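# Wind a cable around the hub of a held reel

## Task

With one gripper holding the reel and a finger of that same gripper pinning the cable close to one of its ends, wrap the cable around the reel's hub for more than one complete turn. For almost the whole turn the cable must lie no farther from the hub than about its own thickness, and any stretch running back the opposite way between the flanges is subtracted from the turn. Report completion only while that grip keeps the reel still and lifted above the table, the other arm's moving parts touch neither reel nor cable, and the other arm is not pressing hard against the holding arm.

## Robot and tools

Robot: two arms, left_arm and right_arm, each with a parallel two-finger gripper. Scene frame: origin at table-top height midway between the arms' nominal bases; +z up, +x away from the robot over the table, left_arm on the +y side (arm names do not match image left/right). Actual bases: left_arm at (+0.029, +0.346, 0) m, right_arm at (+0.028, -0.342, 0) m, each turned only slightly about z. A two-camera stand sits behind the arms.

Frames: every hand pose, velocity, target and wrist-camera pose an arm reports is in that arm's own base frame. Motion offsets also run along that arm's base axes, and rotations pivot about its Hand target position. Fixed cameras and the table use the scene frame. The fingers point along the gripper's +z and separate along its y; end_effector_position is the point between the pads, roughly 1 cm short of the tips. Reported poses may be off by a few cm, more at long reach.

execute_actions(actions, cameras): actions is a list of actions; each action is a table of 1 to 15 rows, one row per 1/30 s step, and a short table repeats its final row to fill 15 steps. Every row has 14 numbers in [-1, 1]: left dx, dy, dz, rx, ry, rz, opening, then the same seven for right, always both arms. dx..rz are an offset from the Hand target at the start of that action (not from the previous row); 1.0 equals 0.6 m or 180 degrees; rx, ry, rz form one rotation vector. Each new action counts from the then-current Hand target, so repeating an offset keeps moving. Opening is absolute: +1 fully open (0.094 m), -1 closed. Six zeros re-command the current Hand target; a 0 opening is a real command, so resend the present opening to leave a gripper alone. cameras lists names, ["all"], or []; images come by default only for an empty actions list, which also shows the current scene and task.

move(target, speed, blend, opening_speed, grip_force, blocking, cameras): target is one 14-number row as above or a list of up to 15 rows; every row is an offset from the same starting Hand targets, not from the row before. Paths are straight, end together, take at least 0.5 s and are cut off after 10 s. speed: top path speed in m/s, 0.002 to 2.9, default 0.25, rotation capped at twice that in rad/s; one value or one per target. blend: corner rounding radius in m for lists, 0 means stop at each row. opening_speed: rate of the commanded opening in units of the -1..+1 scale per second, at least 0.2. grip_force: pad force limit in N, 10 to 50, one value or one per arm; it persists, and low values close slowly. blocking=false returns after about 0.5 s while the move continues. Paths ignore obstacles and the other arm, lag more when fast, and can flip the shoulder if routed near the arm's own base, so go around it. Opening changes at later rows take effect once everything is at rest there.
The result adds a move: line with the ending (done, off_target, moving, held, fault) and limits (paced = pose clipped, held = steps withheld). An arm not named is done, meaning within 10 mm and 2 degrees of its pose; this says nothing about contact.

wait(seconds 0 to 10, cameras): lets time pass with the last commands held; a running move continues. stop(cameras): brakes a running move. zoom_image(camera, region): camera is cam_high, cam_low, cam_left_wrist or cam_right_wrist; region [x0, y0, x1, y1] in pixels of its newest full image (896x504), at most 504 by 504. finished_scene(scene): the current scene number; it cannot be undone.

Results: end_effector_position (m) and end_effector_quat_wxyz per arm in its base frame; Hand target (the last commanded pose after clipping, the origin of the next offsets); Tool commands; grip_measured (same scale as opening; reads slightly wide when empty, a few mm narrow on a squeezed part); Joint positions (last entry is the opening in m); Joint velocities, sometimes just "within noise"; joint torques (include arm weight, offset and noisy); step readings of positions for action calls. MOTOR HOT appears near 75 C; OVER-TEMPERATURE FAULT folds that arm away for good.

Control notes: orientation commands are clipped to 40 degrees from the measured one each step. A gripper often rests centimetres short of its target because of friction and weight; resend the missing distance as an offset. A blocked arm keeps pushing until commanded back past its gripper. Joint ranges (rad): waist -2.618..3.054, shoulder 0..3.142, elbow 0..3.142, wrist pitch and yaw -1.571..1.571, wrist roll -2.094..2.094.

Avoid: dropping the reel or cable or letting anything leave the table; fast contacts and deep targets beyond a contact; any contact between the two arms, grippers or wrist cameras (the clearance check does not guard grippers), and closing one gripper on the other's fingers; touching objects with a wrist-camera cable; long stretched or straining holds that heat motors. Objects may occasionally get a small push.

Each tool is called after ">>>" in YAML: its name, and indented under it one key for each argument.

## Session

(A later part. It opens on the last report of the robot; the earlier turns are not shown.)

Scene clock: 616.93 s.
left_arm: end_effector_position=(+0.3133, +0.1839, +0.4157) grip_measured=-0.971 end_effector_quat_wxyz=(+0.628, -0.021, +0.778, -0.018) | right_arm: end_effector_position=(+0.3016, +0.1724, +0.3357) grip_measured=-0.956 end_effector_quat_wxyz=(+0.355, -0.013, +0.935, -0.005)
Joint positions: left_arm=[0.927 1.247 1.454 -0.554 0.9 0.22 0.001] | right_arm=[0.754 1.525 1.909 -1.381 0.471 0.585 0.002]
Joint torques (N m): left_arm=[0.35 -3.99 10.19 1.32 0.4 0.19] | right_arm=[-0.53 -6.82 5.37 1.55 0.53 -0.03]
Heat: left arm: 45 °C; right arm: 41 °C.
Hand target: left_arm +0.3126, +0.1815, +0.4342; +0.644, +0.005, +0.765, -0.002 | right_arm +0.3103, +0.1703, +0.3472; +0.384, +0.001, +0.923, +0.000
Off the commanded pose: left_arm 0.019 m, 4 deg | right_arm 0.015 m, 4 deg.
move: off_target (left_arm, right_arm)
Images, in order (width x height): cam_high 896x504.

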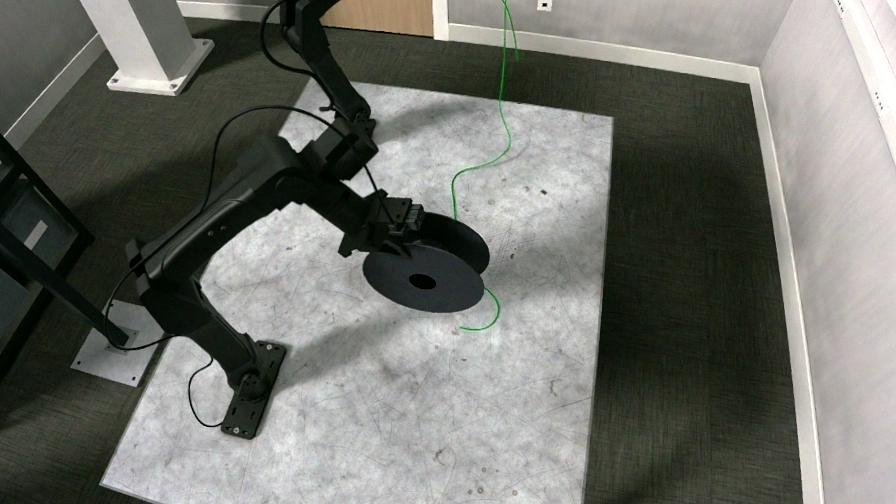

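>>> move:
  target:
    - [0,0,0,0,0,0,-1, -0.117,0,-0.1,0,0,0,-1]
    - [0,0,0,0,0,0,-1, -0.117,0,-0.28,0,0,0,-1]
  cameras: ["cam_high","cam_low","cam_right_wrist"]
  speed: 0.15
  blend: 0.03

>>> zoom_image:
  camera: "cam_low"
  region: [320, 160, 540, 340]

Scene clock: 627.67 s.
left_arm: end_effector_position=(+0.3133, +0.1838, +0.4158) grip_measured=-0.971 end_effector_quat_wxyz=(+0.628, -0.021, +0.778, -0.019) | right_arm: end_effector_position=(+0.2389, +0.1682, +0.1810) grip_measured=-0.956 end_effector_quat_wxyz=(+0.378, +0.002, +0.926, -0.002)
Joint positions: left_arm=[0.927 1.247 1.454 -0.553 0.901 0.22 0.001] | right_arm=[0.978 1.173 0.971 -0.872 0.623 0.82 0.002]
Joint torques (N m): left_arm=[0.36 -4 10.22 1.32 0.38 0.15] | right_arm=[0.42 -3.25 5.52 1.23 0.36 -0.06]
Heat: left arm: 44 °C; right arm: 41 °C.
Hand target: left_arm +0.3126, +0.1814, +0.4342; +0.644, +0.005, +0.765, -0.002 | right_arm +0.2401, +0.1703, +0.1792; +0.384, +0.001, +0.923, +0.000
Off the commanded pose: left_arm 0.019 m, 4 deg | right_arm 0.003 m, 1 deg.
move: off_target (left_arm)
camera_calibration:
cam_right_wrist: T_world_to_cam=[[-0.107705, -0.992042, -0.0652047, 0.203656], [-0.929423, 0.123756, -0.347645, 0.299219], [0.352948, 0.0231597, -0.935356, 0.173322], [0, 0, 0, 1]] pos_world=[0.238862, 0.160991, 0.279419]
Images, in order (width x height): cam_high 896x504, cam_low 896x504, cam_right_wrist 896x504.

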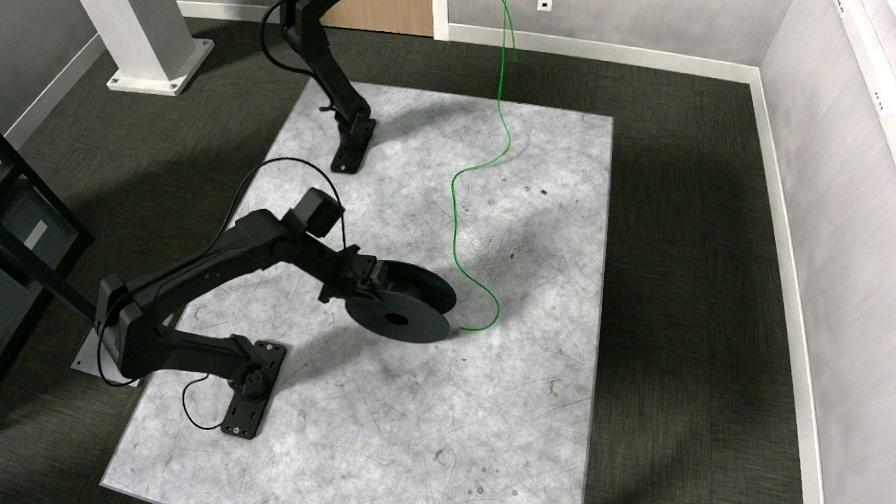

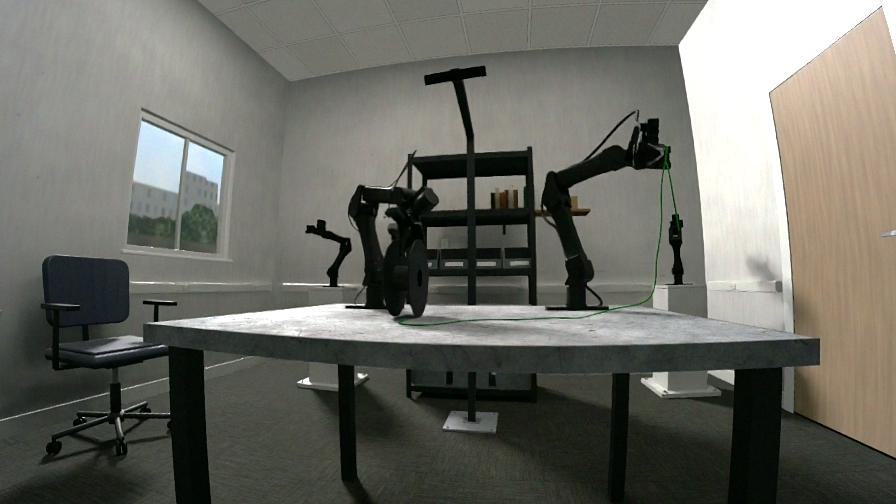

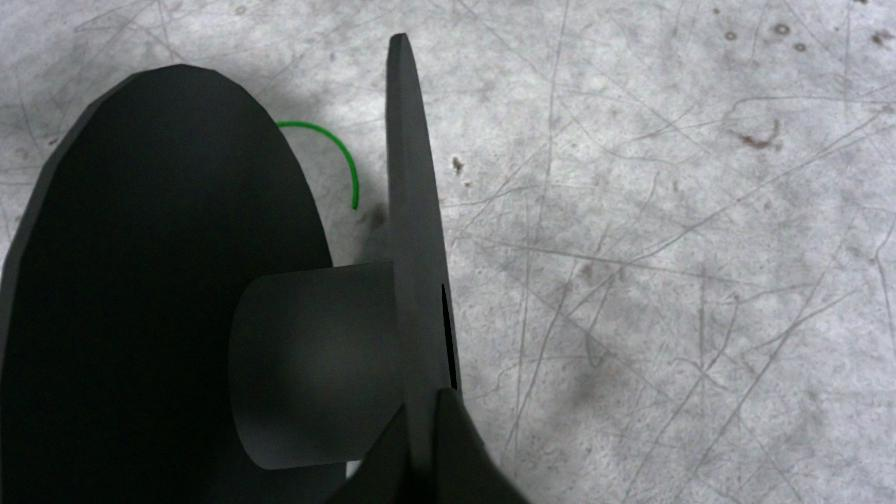

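Scaled by 2.291 from the camera's 896x504 image, which has a finer 1280x720 frame.

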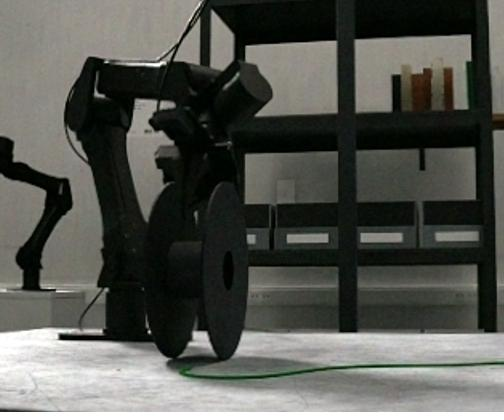

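>>> move:
  target: [0,0,0,0,0,0,-1, 0,0,-0.025,0,0,0,-1]
  cameras: ["cam_low"]
  speed: 0.05

>>> zoom_image:
  camera: "cam_low"
  region: [360, 220, 460, 340]

Scene clock: 635.63 s.
left_arm: end_effector_position=(+0.3133, +0.1838, +0.4158) grip_measured=-0.971 end_effector_quat_wxyz=(+0.628, -0.021, +0.778, -0.019) | right_arm: end_effector_position=(+0.2445, +0.1705, +0.1787) grip_measured=-0.956 end_effector_quat_wxyz=(+0.398, +0.007, +0.917, +0.004)
Joint positions: left_arm=[0.927 1.247 1.454 -0.553 0.901 0.22 0.001] | right_arm=[0.98 1.166 0.93 -0.796 0.65 0.811 0.002]
Joint torques (N m): left_arm=[0.43 -3.95 10.17 1.35 0.41 0.16] | right_arm=[0.24 -2.67 4.18 1.11 0.1 0.03]
Heat: left arm: 44 °C; right arm: 41 °C.
Hand target: left_arm +0.3126, +0.1814, +0.4342; +0.644, +0.005, +0.765, -0.002 | right_arm +0.2401, +0.1704, +0.1642; +0.384, +0.001, +0.923, +0.000
Off the commanded pose: left_arm 0.019 m, 4 deg | right_arm 0.015 m, 2 deg.
move: off_target (left_arm, right_arm)
Images, in order (width x height): cam_low 896x504.

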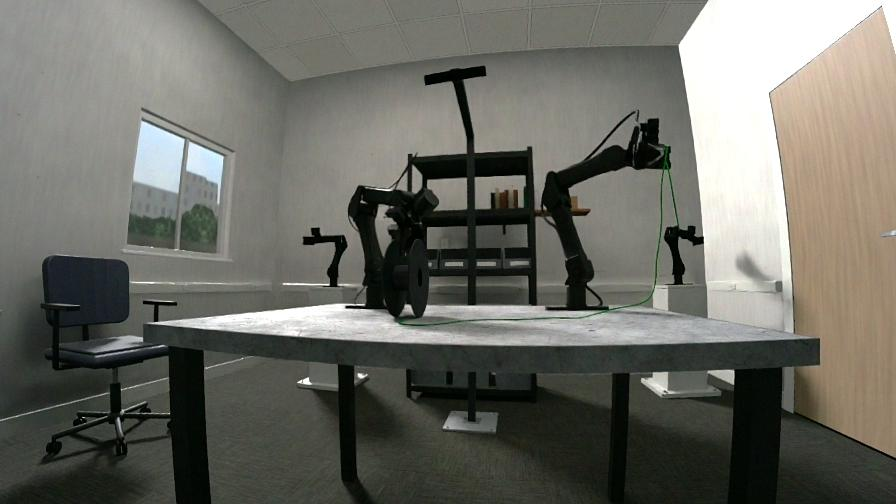

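Scaled by 4.200 from the camera's 896x504 image, which has a finer 1280x720 frame.

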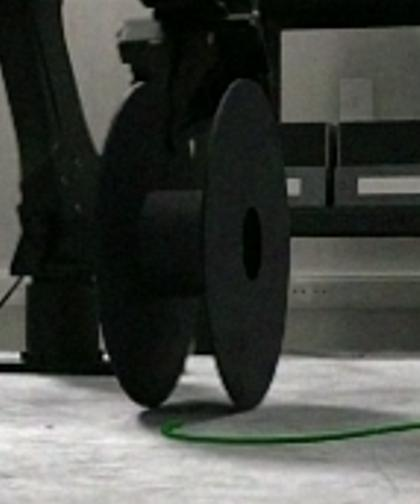

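>>> move:
  target: [-0.04,-0.636,0.08,0,0,-0.333,-1, 0,0,0.02,0,0,0,-1]
  cameras: ["cam_high"]
  speed: 0.2

>>> move:
  target: [-0.017,-0.6,0.0,0,0,0,-1, 0,0,0.0,0,0,0,-1]
  cameras: ["cam_high","cam_left_wrist","cam_low"]
  speed: 0.2

Scene clock: 663.27 s.
left_arm: end_effector_position=(+0.2908, -0.1980, +0.4670) grip_measured=-0.971 end_effector_quat_wxyz=(+0.539, +0.380, +0.677, -0.327) | right_arm: end_effector_position=(+0.2444, +0.1704, +0.1788) grip_measured=-0.956 end_effector_quat_wxyz=(+0.398, +0.007, +0.918, +0.004)
Joint positions: left_arm=[-0.219 1.271 1.689 -0.722 0.813 0.19 0.001] | right_arm=[0.98 1.166 0.931 -0.798 0.65 0.811 0.002]
Joint torques (N m): left_arm=[-0.64 -3.28 9.33 1.38 0.13 -0.01] | right_arm=[0.25 -2.73 7.8 0.74 0.1 0.02]
Heat: left arm: 44 °C; right arm: 41 °C.
Hand target: left_arm +0.2887, -0.2001, +0.4820; +0.556, +0.386, +0.661, -0.324 | right_arm +0.2400, +0.1704, +0.1762; +0.384, +0.001, +0.923, +0.000
Off the commanded pose: left_arm 0.015 m, 3 deg | right_arm 0.005 m, 2 deg.
move: off_target (left_arm)
Images, in order (width x height): cam_high 896x504.

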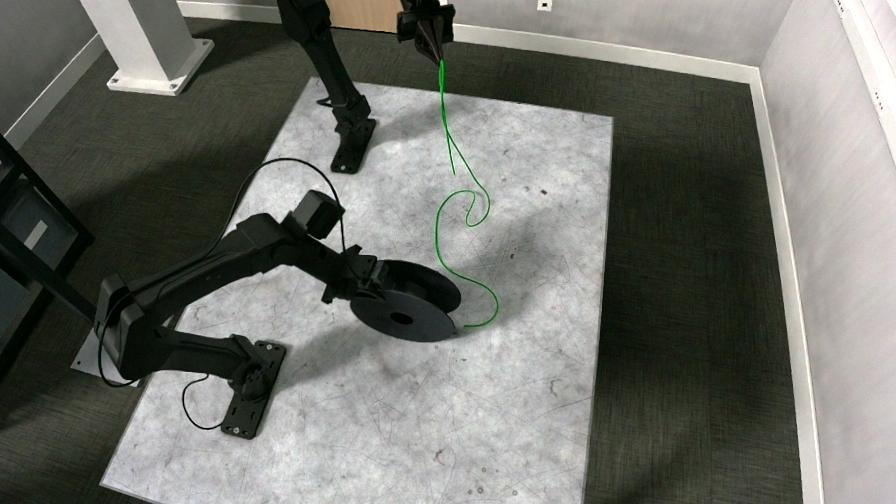

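Scene clock: 665.77 s.
left_arm: end_effector_position=(+0.2791, -0.5628, +0.4667) grip_measured=-0.971 end_effector_quat_wxyz=(+0.583, +0.379, +0.634, -0.339) | right_arm: end_effector_position=(+0.2444, +0.1704, +0.1788) grip_measured=-0.956 end_effector_quat_wxyz=(+0.398, +0.007, +0.918, +0.004)
Joint positions: left_arm=[-1.13 2.31 2.842 -0.622 -0.063 0.006 0.001] | right_arm=[0.98 1.166 0.931 -0.798 0.65 0.811 0.002]
Joint torques (N m): left_arm=[-0.27 -12.36 8.79 1.46 -0.07 -0.06] | right_arm=[0.24 -2.74 7.83 0.74 0.1 0.02]
Heat: left arm: 44 °C; right arm: 42 °C.
Hand target: left_arm +0.2785, -0.5601, +0.4821; +0.556, +0.386, +0.661, -0.324 | right_arm +0.2401, +0.1704, +0.1762; +0.384, +0.001, +0.923, +0.000
Off the commanded pose: left_arm 0.016 m, 5 deg | right_arm 0.005 m, 2 deg.
elbow stopped short (left arm): the move would have taken joint 3 (elbow) straighter than the controller allows.
move: off_target (left_arm)
camera_calibration:
cam_left_wrist: T_world_to_cam=[[-0.897554, -0.422613, -0.125679, 0.0704128], [-0.10733, 0.485901, -0.867398, 0.74681], [0.427641, -0.765048, -0.481482, -0.231103], [0, 0, 0, 1]] pos_world=[0.242184, -0.509923, 0.545359]
Images, in order (width x height): cam_high 896x504, cam_low 896x504, cam_left_wrist 896x504.

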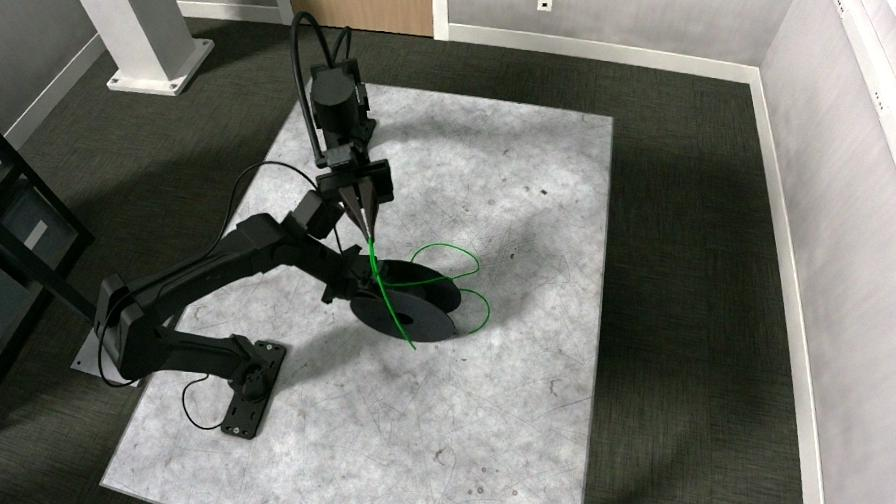

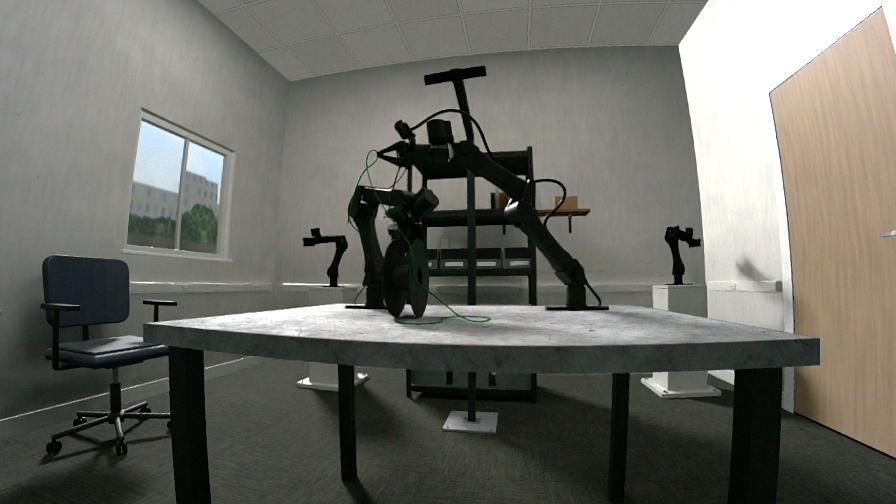

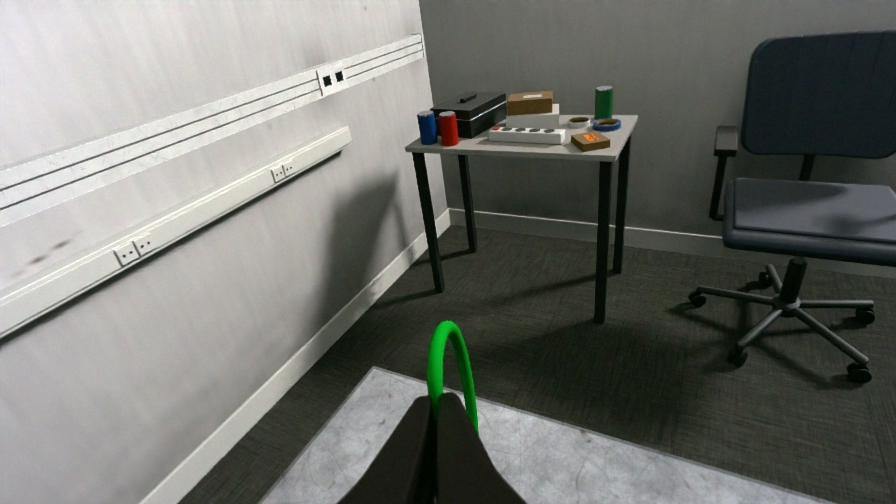

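>>> move:
  target:
    - [0.035,0.0,-0.06,0,0,-0.14,-1, 0,0,0,0,0,0,-1]
    - [0.035,0.01,-0.22,0,0,-0.14,-1, 0,0,0.0,0,0,0,-1]
    - [0.03,0.26,-0.30,0,0,-0.14,-1, 0,0,0.0,0,0,0,-1]
  cameras: ["cam_high","cam_left_wrist","cam_right_wrist","cam_low"]
  speed: 0.15
  blend: 0.03

Scene clock: 686.17 s.
left_arm: end_effector_position=(+0.3023, -0.4075, +0.2830) grip_measured=-0.971 end_effector_quat_wxyz=(+0.451, +0.515, +0.585, -0.435) | right_arm: end_effector_position=(+0.2444, +0.1704, +0.1788) grip_measured=-0.956 end_effector_quat_wxyz=(+0.398, +0.007, +0.918, +0.004)
Joint positions: left_arm=[-0.681 1.697 1.308 0.081 0.784 0.174 0.001] | right_arm=[0.98 1.166 0.931 -0.798 0.65 0.811 0.002]
Joint torques (N m): left_arm=[0.24 -11.49 7.38 1.4 0.34 0.12] | right_arm=[0.24 -2.74 7.8 0.74 0.09 0.01]
Heat: left arm: 45 °C; right arm: 44 °C.
Hand target: left_arm +0.2965, -0.4041, +0.3022; +0.472, +0.521, +0.560, -0.437 | right_arm +0.2401, +0.1704, +0.1762; +0.384, +0.001, +0.923, +0.000
Off the commanded pose: left_arm 0.020 m, 4 deg | right_arm 0.005 m, 2 deg.
elbow stopped short (left arm): the move would have taken joint 3 (elbow) straighter than the controller allows.
move: off_target (left_arm)
camera_calibration:
cam_left_wrist: T_world_to_cam=[[-0.998086, -0.0149777, -0.0600065, 0.311675], [0.0397204, 0.588462, -0.807549, 0.494939], [0.0474068, -0.808386, -0.586741, -0.0835196], [0, 0, 0, 1]] pos_world=[0.295379, -0.354101, 0.369386]
cam_right_wrist: T_world_to_cam=[[-0.109535, -0.990439, -0.0838564, 0.209805], [-0.913267, 0.133583, -0.384836, 0.304431], [0.392359, 0.0344301, -0.919168, 0.154749], [0, 0, 0, 1]] pos_world=[0.240291, 0.161804, 0.27699]

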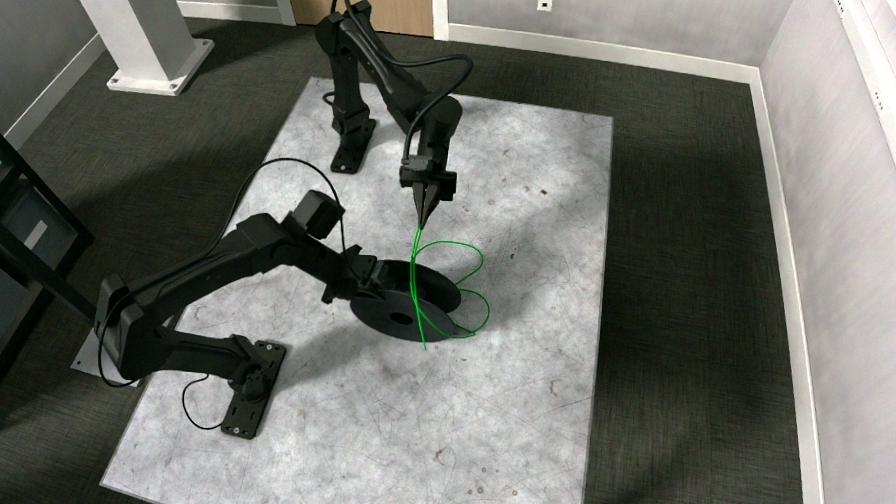

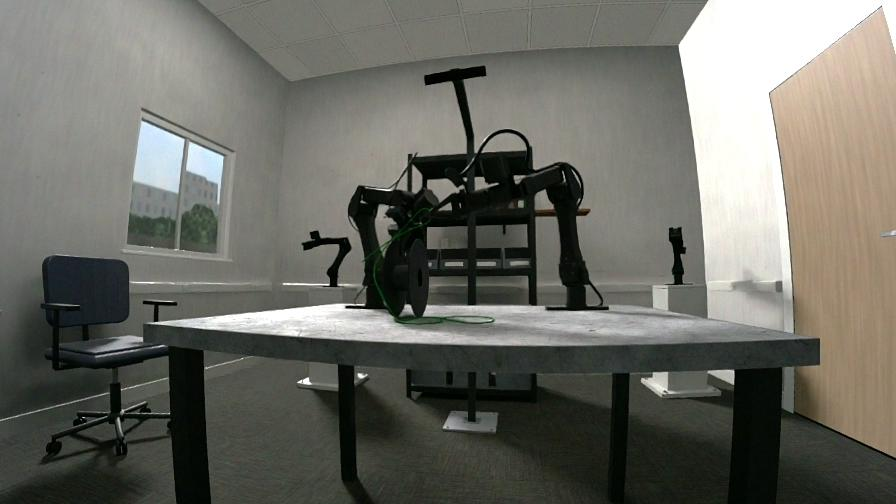

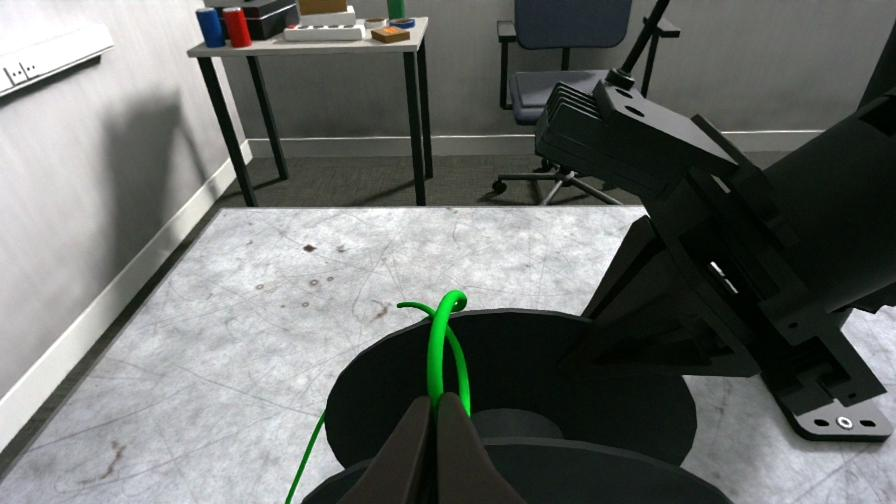

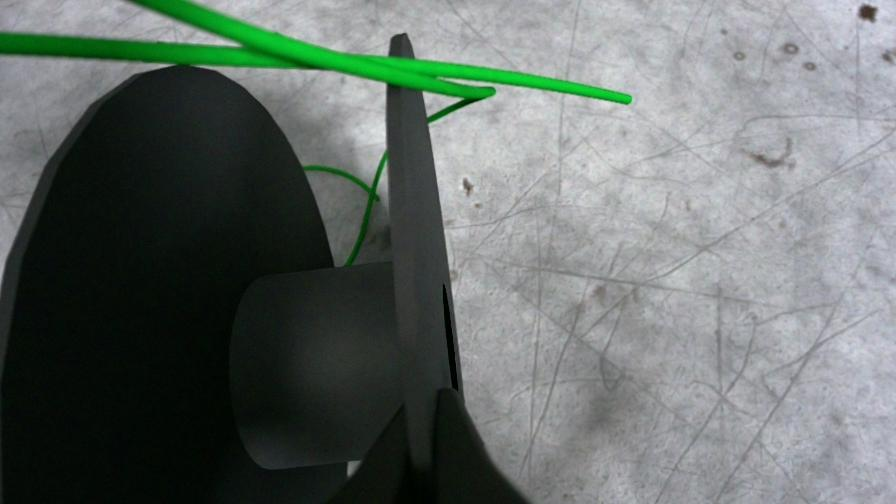

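>>> move:
  target:
    - [0.05,0.05,0.29,0,0,0,-1, 0,0,0,0,0,0,-1]
    - [0.1,0.6,0.2,0,0.5,0,-1, 0,0,0,0,0,0,-1]
  cameras: ["cam_high","cam_left_wrist"]
  speed: 0.2
  blend: 0.03

Scene clock: 723.63 s.
left_arm: end_effector_position=(+0.3676, -0.0415, +0.4069) grip_measured=-0.971 end_effector_quat_wxyz=(+0.137, -0.144, +0.704, -0.682) | right_arm: end_effector_position=(+0.2444, +0.1704, +0.1788) grip_measured=-0.956 end_effector_quat_wxyz=(+0.398, +0.007, +0.918, +0.004)
Joint positions: left_arm=[0.393 1.799 1.992 -1.564 1.538 -0.202 0.001] | right_arm=[0.98 1.166 0.931 -0.798 0.65 0.811 0.002]
Joint torques (N m): left_arm=[0.28 -10.91 5.85 0.13 0.96 0.03] | right_arm=[0.27 -2.77 7.79 0.75 0.1 0.01]
Heat: left arm: 44 °C; right arm: 45 °C.
Hand target: left_arm +0.3565, -0.0441, +0.4221; -0.062, +0.059, +0.730, -0.678 | right_arm +0.2401, +0.1704, +0.1762; +0.384, +0.001, +0.923, +0.000
Off the commanded pose: left_arm 0.019 m, 33 deg | right_arm 0.005 m, 2 deg.
joint sent to its limit (left arm) — joint 4 (wrist pitch), lower limit; joint 5 (wrist yaw), upper limit. The joint targets are off in orientation, not in position.
move: off_target (left_arm)
camera_calibration:
cam_left_wrist: T_world_to_cam=[[-0.115418, -0.0272025, 0.992944, -0.363671], [-0.99325, 0.0147553, -0.115049, 0.451146], [-0.0115216, -0.999521, -0.0287219, 0.0686827], [0, 0, 0, 1]] pos_world=[0.406918, 0.0521003, 0.414982]
Images, in order (width x height): cam_high 896x504, cam_left_wrist 896x504.

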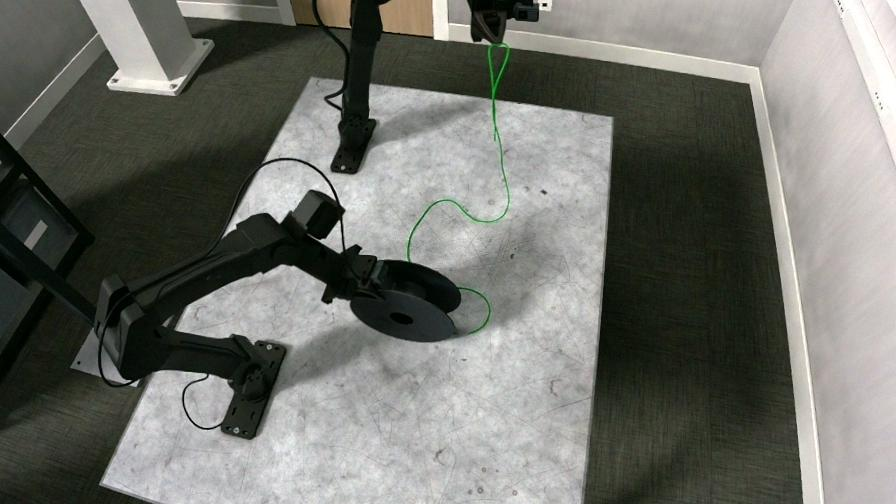

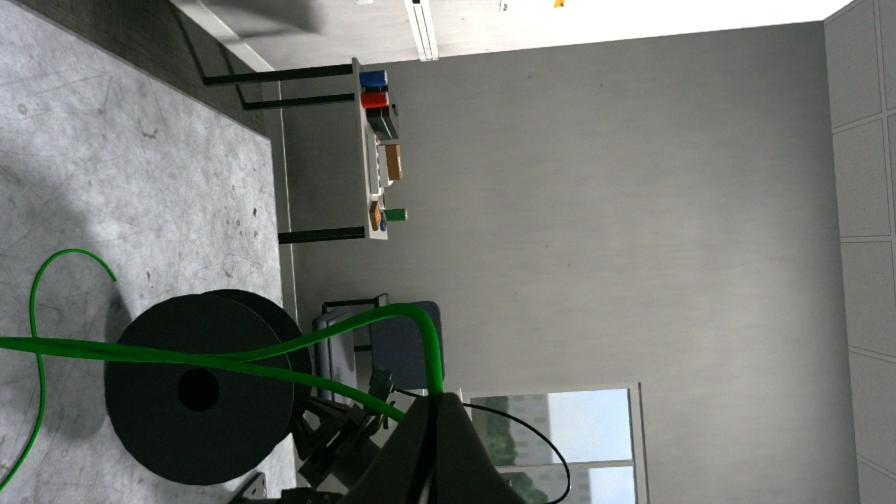

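>>> move:
  target: [0.05,0.35,0.0,0,0,0,-1, 0,0,0,0,0,0,-1]
  cameras: ["cam_high","cam_low"]
  speed: 0.15

Scene clock: 737.67 s.
left_arm: end_effector_position=(+0.3876, +0.1655, +0.4138) grip_measured=-0.971 end_effector_quat_wxyz=(+0.298, -0.286, +0.657, -0.630) | right_arm: end_effector_position=(+0.2444, +0.1704, +0.1788) grip_measured=-0.956 end_effector_quat_wxyz=(+0.398, +0.007, +0.918, +0.004)
Joint positions: left_arm=[0.843 2.058 2.376 -1.566 1.541 -0.292 0.001] | right_arm=[0.98 1.166 0.931 -0.798 0.65 0.811 0.002]
Joint torques (N m): left_arm=[0.14 -9.2 8.57 0.24 0.87 0] | right_arm=[0.28 -2.76 7.77 0.75 0.1 0.01]
Heat: left arm: 42 °C; right arm: 45 °C.
Hand target: left_arm +0.3865, +0.1659, +0.4221; +0.056, -0.053, +0.728, -0.682 | right_arm +0.2401, +0.1704, +0.1762; +0.384, +0.001, +0.923, +0.000
Off the commanded pose: left_arm 0.008 m, 59 deg; orientation clipped | right_arm 0.005 m, 2 deg.
joint sent to its limit (left arm) — joint 4 (wrist pitch), lower limit; joint 5 (wrist yaw), upper limit. The joint targets are off in orientation, not in position.
move: off_target (left_arm); limits=paced
Images, in order (width x height): cam_high 896x504, cam_low 896x504.

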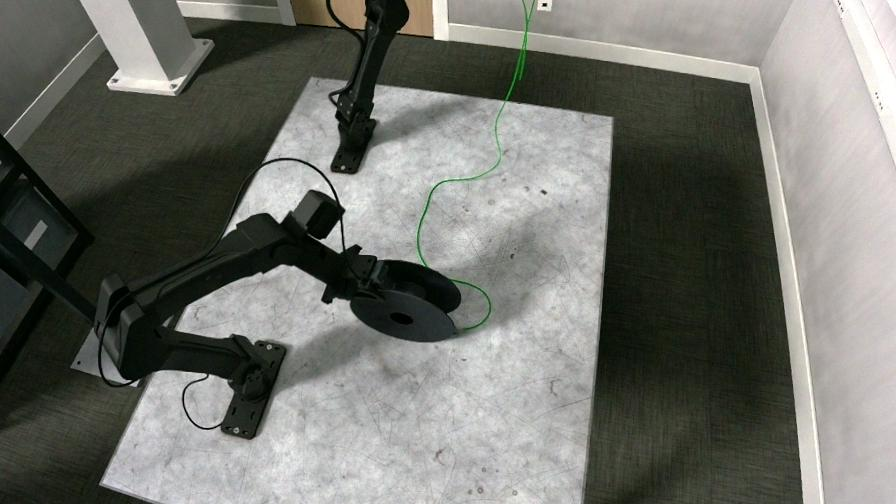

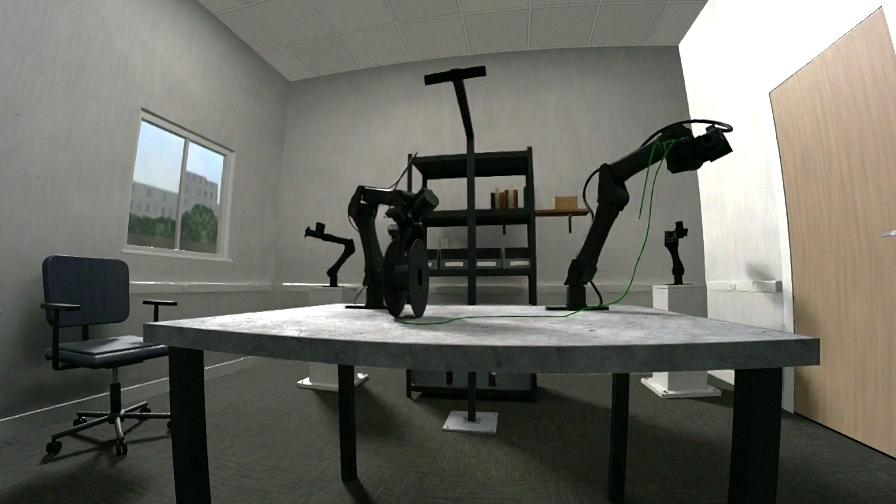

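>>> move:
  target: [-0.03,-0.61,0.1,0,0,0,-1, 0,0,0.0,0,0,0,-1]
  cameras: ["cam_high"]
  speed: 0.2

>>> move:
  target: [-0.1,-0.6,0.0,0,0,0,-1, 0,0,0.0,0,0,0,-1]
  cameras: ["cam_high","cam_left_wrist","cam_low"]
  speed: 0.2

Scene clock: 766.30 s.
left_arm: end_effector_position=(+0.3801, -0.2001, +0.4688) grip_measured=-0.971 end_effector_quat_wxyz=(+0.039, -0.070, +0.731, -0.678) | right_arm: end_effector_position=(+0.2444, +0.1704, +0.1788) grip_measured=-0.956 end_effector_quat_wxyz=(+0.398, +0.007, +0.918, +0.004)
Joint positions: left_arm=[-0.066 1.763 2.058 -0.64 1.339 -1.273 0.001] | right_arm=[0.98 1.166 0.931 -0.798 0.65 0.811 0.002]
Joint torques (N m): left_arm=[-0.23 -11.12 6.31 1.11 0.2 -0.03] | right_arm=[0.24 -2.73 7.77 0.74 0.09 0.02]
Heat: left arm: 41 °C; right arm: 45 °C.
Hand target: left_arm +0.3685, -0.2001, +0.4821; +0.056, -0.053, +0.728, -0.682 | right_arm +0.2401, +0.1704, +0.1762; +0.384, +0.001, +0.923, +0.000
Off the commanded pose: left_arm 0.018 m, 3 deg | right_arm 0.005 m, 2 deg.
move: off_target (left_arm)
Images, in order (width x height): cam_high 896x504.

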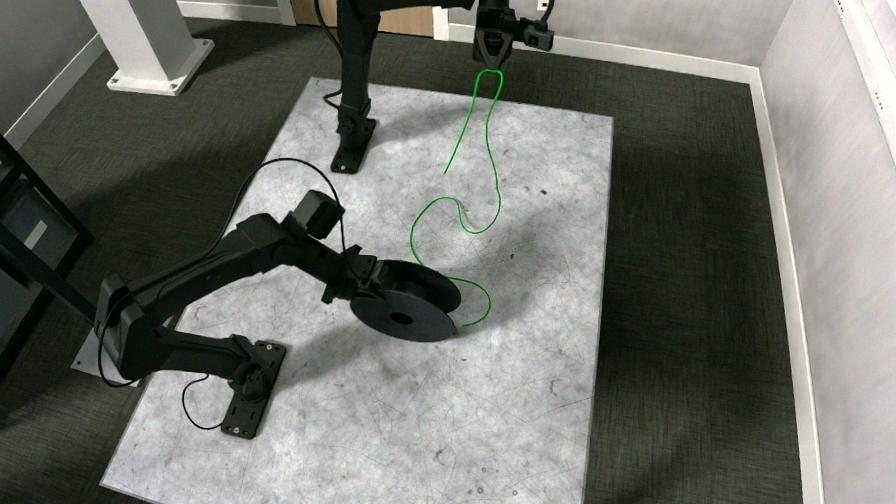

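Scene clock: 768.97 s.
left_arm: end_effector_position=(+0.3059, -0.5629, +0.4689) grip_measured=-0.971 end_effector_quat_wxyz=(+0.061, -0.063, +0.699, -0.710) | right_arm: end_effector_position=(+0.2444, +0.1704, +0.1788) grip_measured=-0.956 end_effector_quat_wxyz=(+0.398, +0.007, +0.918, +0.004)
Joint positions: left_arm=[-0.954 2.376 2.841 -0.447 0.441 -1.582 0.001] | right_arm=[0.98 1.166 0.931 -0.798 0.65 0.811 0.002]
Joint torques (N m): left_arm=[0.27 -12.66 9.24 1.37 -0.14 -0.02] | right_arm=[0.25 -2.73 7.82 0.75 0.1 0.02]
Heat: left arm: 41 °C; right arm: 46 °C.
Hand target: left_arm +0.3085, -0.5601, +0.4822; +0.056, -0.053, +0.728, -0.682 | right_arm +0.2401, +0.1704, +0.1762; +0.384, +0.001, +0.923, +0.000
Off the commanded pose: left_arm 0.014 m, 5 deg | right_arm 0.005 m, 2 deg.
elbow stopped short (left arm): the move would have taken joint 3 (elbow) straighter than the controller allows.
move: off_target (left_arm)
camera_calibration:
cam_left_wrist: T_world_to_cam=[[-0.125228, 0.046608, 0.991033, -0.401086], [-0.964278, 0.229297, -0.132631, 0.524809], [-0.233423, -0.97224, 0.0162285, -0.38931], [0, 0, 0, 1]] pos_world=[0.364961, -0.480147, 0.473413]
Images, in order (width x height): cam_high 896x504, cam_low 896x504, cam_left_wrist 896x504.

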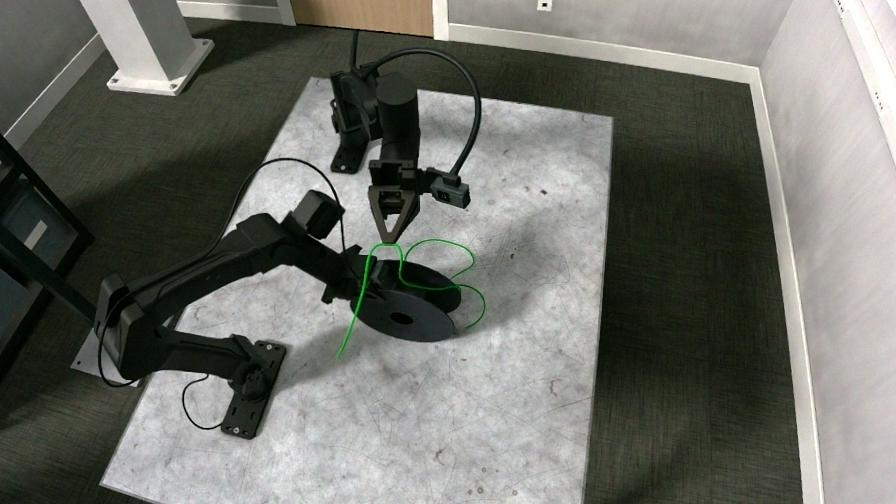

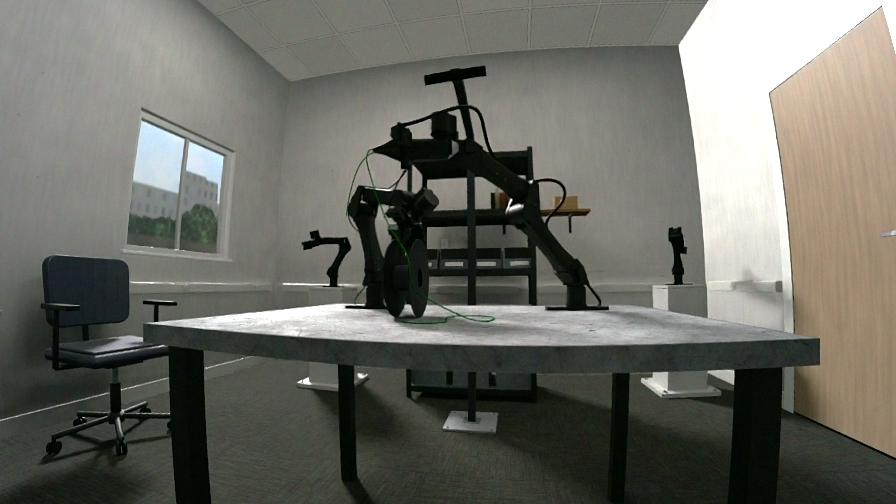

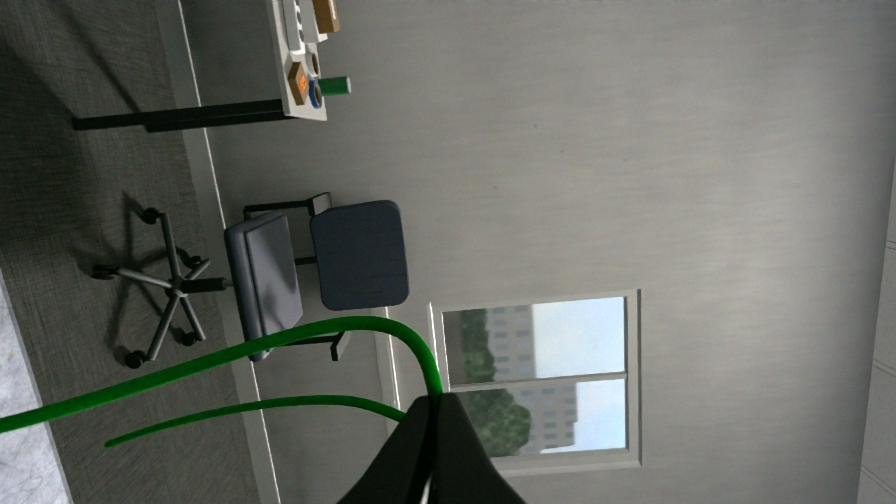

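>>> move:
  target:
    - [0.0,0.0,-0.2,0,0,0,-1, 0,0,0.0,0,0,0,-1]
    - [0.0,0.31,-0.31,0,0,0,-1, 0,0,0.0,0,0,0,-1]
  cameras: ["cam_high","cam_left_wrist","cam_low","cam_right_wrist"]
  speed: 0.15
  blend: 0.03

Scene clock: 780.60 s.
left_arm: end_effector_position=(+0.3133, -0.3782, +0.2769) grip_measured=-0.972 end_effector_quat_wxyz=(+0.035, -0.075, +0.740, -0.667) | right_arm: end_effector_position=(+0.2442, +0.1702, +0.1788) grip_measured=-0.956 end_effector_quat_wxyz=(+0.397, +0.007, +0.918, +0.003)
Joint positions: left_arm=[-0.616 1.643 1.101 0.389 0.795 -1.51 0.001] | right_arm=[0.981 1.166 0.931 -0.8 0.651 0.811 0.002]
Joint torques (N m): left_arm=[0.16 -10.96 7.27 1.43 0.14 0.19] | right_arm=[0.25 -2.71 7.77 0.77 0.1 0.01]
Heat: left arm: 43 °C; right arm: 46 °C.
Hand target: left_arm +0.3085, -0.3741, +0.2961; +0.056, -0.053, +0.728, -0.682 | right_arm +0.2401, +0.1704, +0.1762; +0.384, +0.001, +0.923, +0.000
Off the commanded pose: left_arm 0.020 m, 4 deg | right_arm 0.005 m, 2 deg.
move: off_target (left_arm)
camera_calibration:
cam_left_wrist: T_world_to_cam=[[-0.0616036, -0.0650573, 0.995978, -0.282024], [-0.965178, 0.258061, -0.0428421, 0.450389], [-0.254236, -0.963936, -0.0786893, -0.16891], [0, 0, 0, 1]] pos_world=[0.374389, -0.297394, 0.286893]
cam_right_wrist: T_world_to_cam=[[-0.109641, -0.990531, -0.0826298, 0.209395], [-0.913477, 0.133185, -0.384477, 0.304368], [0.391841, 0.033326, -0.919429, 0.155166], [0, 0, 0, 1]] pos_world=[0.240191, 0.161704, 0.276989]

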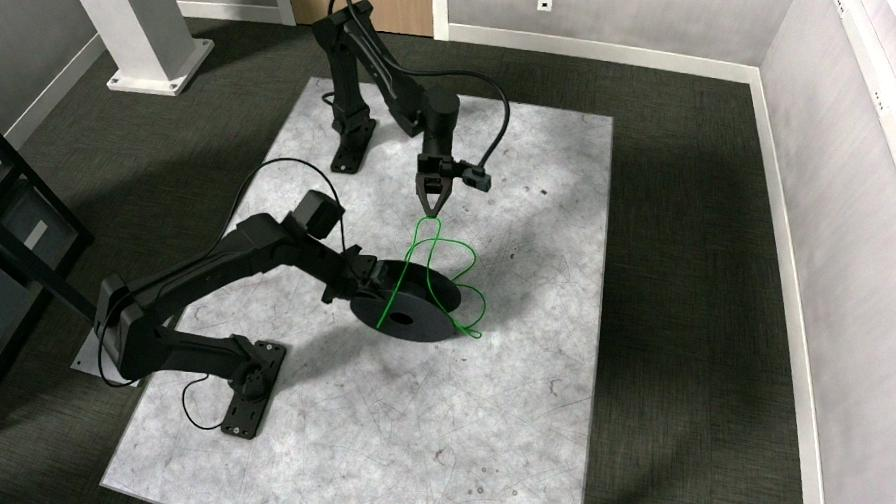

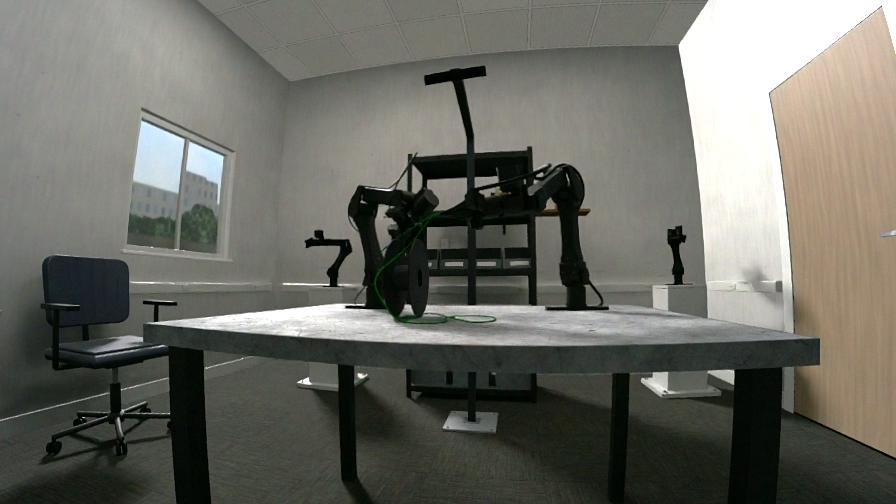

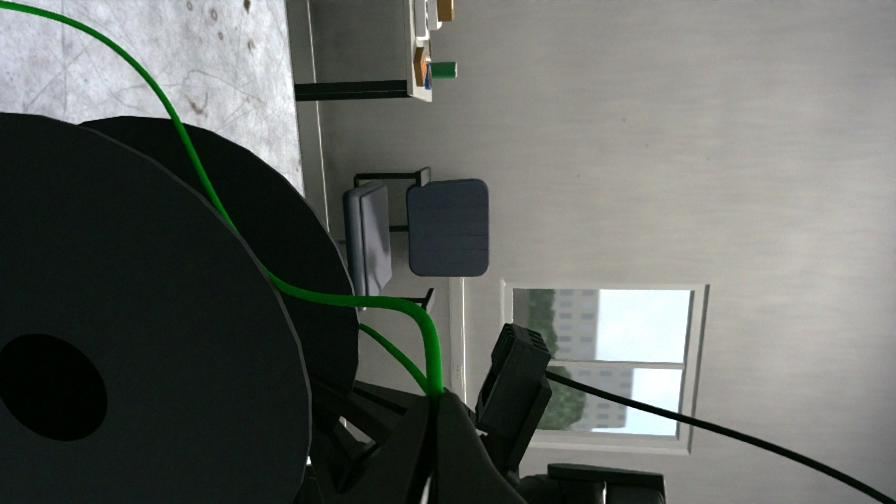

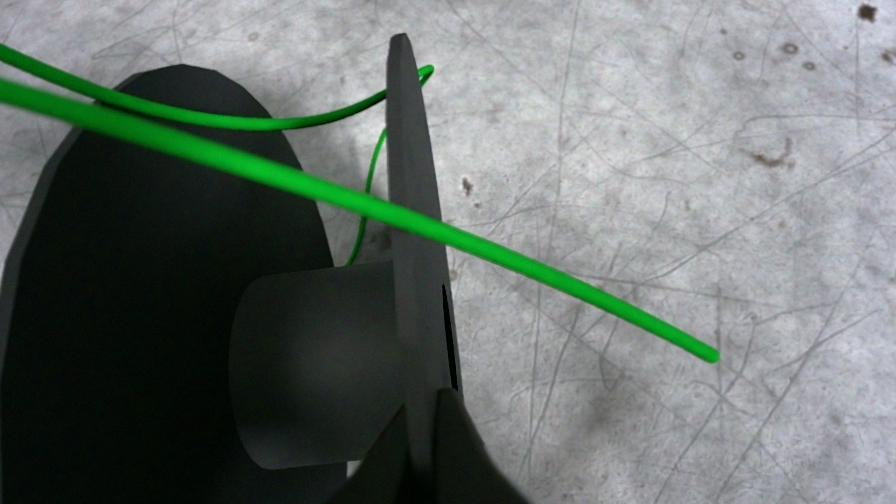

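>>> move:
  target: [0,0,0,0,0,0,-1, 0,0,0,0,0,0,0.85]
  cameras: ["cam_right_wrist","cam_low"]
  opening_speed: 0.7

>>> zoom_image:
  camera: "cam_low"
  region: [350, 160, 510, 340]

Scene clock: 823.03 s.
left_arm: end_effector_position=(+0.3132, -0.3782, +0.2771) grip_measured=-0.972 end_effector_quat_wxyz=(+0.035, -0.075, +0.740, -0.668) | right_arm: end_effector_position=(+0.2399, +0.1709, +0.1731) grip_measured=+0.848 end_effector_quat_wxyz=(+0.382, -0.001, +0.924, +0.003)
Joint positions: left_arm=[-0.616 1.643 1.101 0.389 0.795 -1.51 0.001] | right_arm=[0.981 1.17 0.931 -0.819 0.623 0.811 0.087]
Joint torques (N m): left_arm=[0.18 -11 7.38 1.44 0.13 0.17] | right_arm=[0.2 -3.07 7.76 0.9 0.36 0.02]
Heat: left arm: 43 °C; right arm: 45 °C.
Hand target: left_arm +0.3085, -0.3741, +0.2961; +0.056, -0.053, +0.728, -0.682 | right_arm +0.2400, +0.1704, +0.1762; +0.384, +0.001, +0.923, +0.000
Off the commanded pose: left_arm 0.020 m, 4 deg | right_arm 0.003 m, 0 deg.
move: off_target (left_arm)
camera_calibration:
cam_right_wrist: T_world_to_cam=[[-0.0983986, -0.99244, -0.0733571, 0.205187], [-0.927427, 0.118181, -0.354841, 0.29881], [0.360827, 0.0331176, -0.932044, 0.161192], [0, 0, 0, 1]] pos_world=[0.239152, 0.162984, 0.27132]
Images, in order (width x height): cam_low 896x504, cam_right_wrist 896x504.

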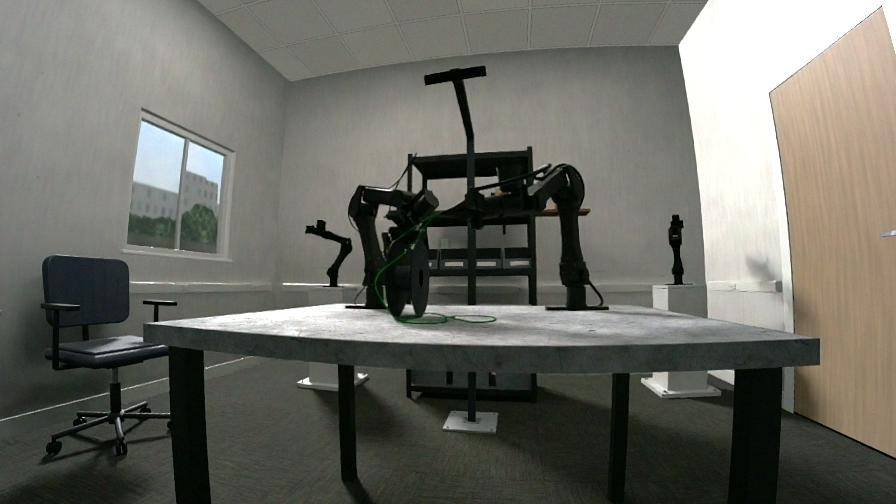

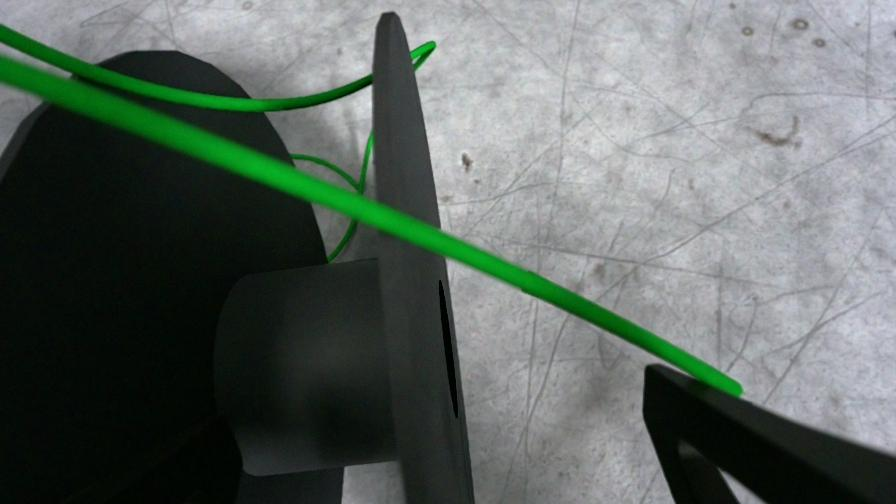

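Scaled by 2.800 from the camera's 896x504 image, which has a finer 1280x720 frame.

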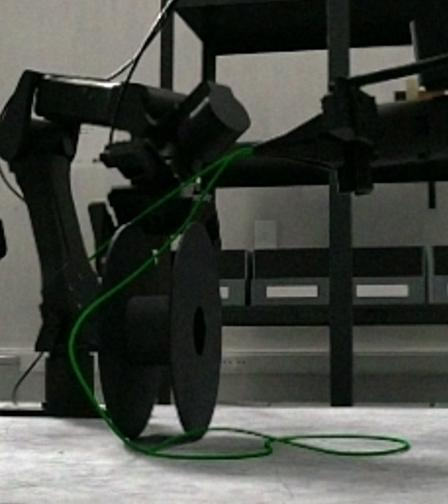

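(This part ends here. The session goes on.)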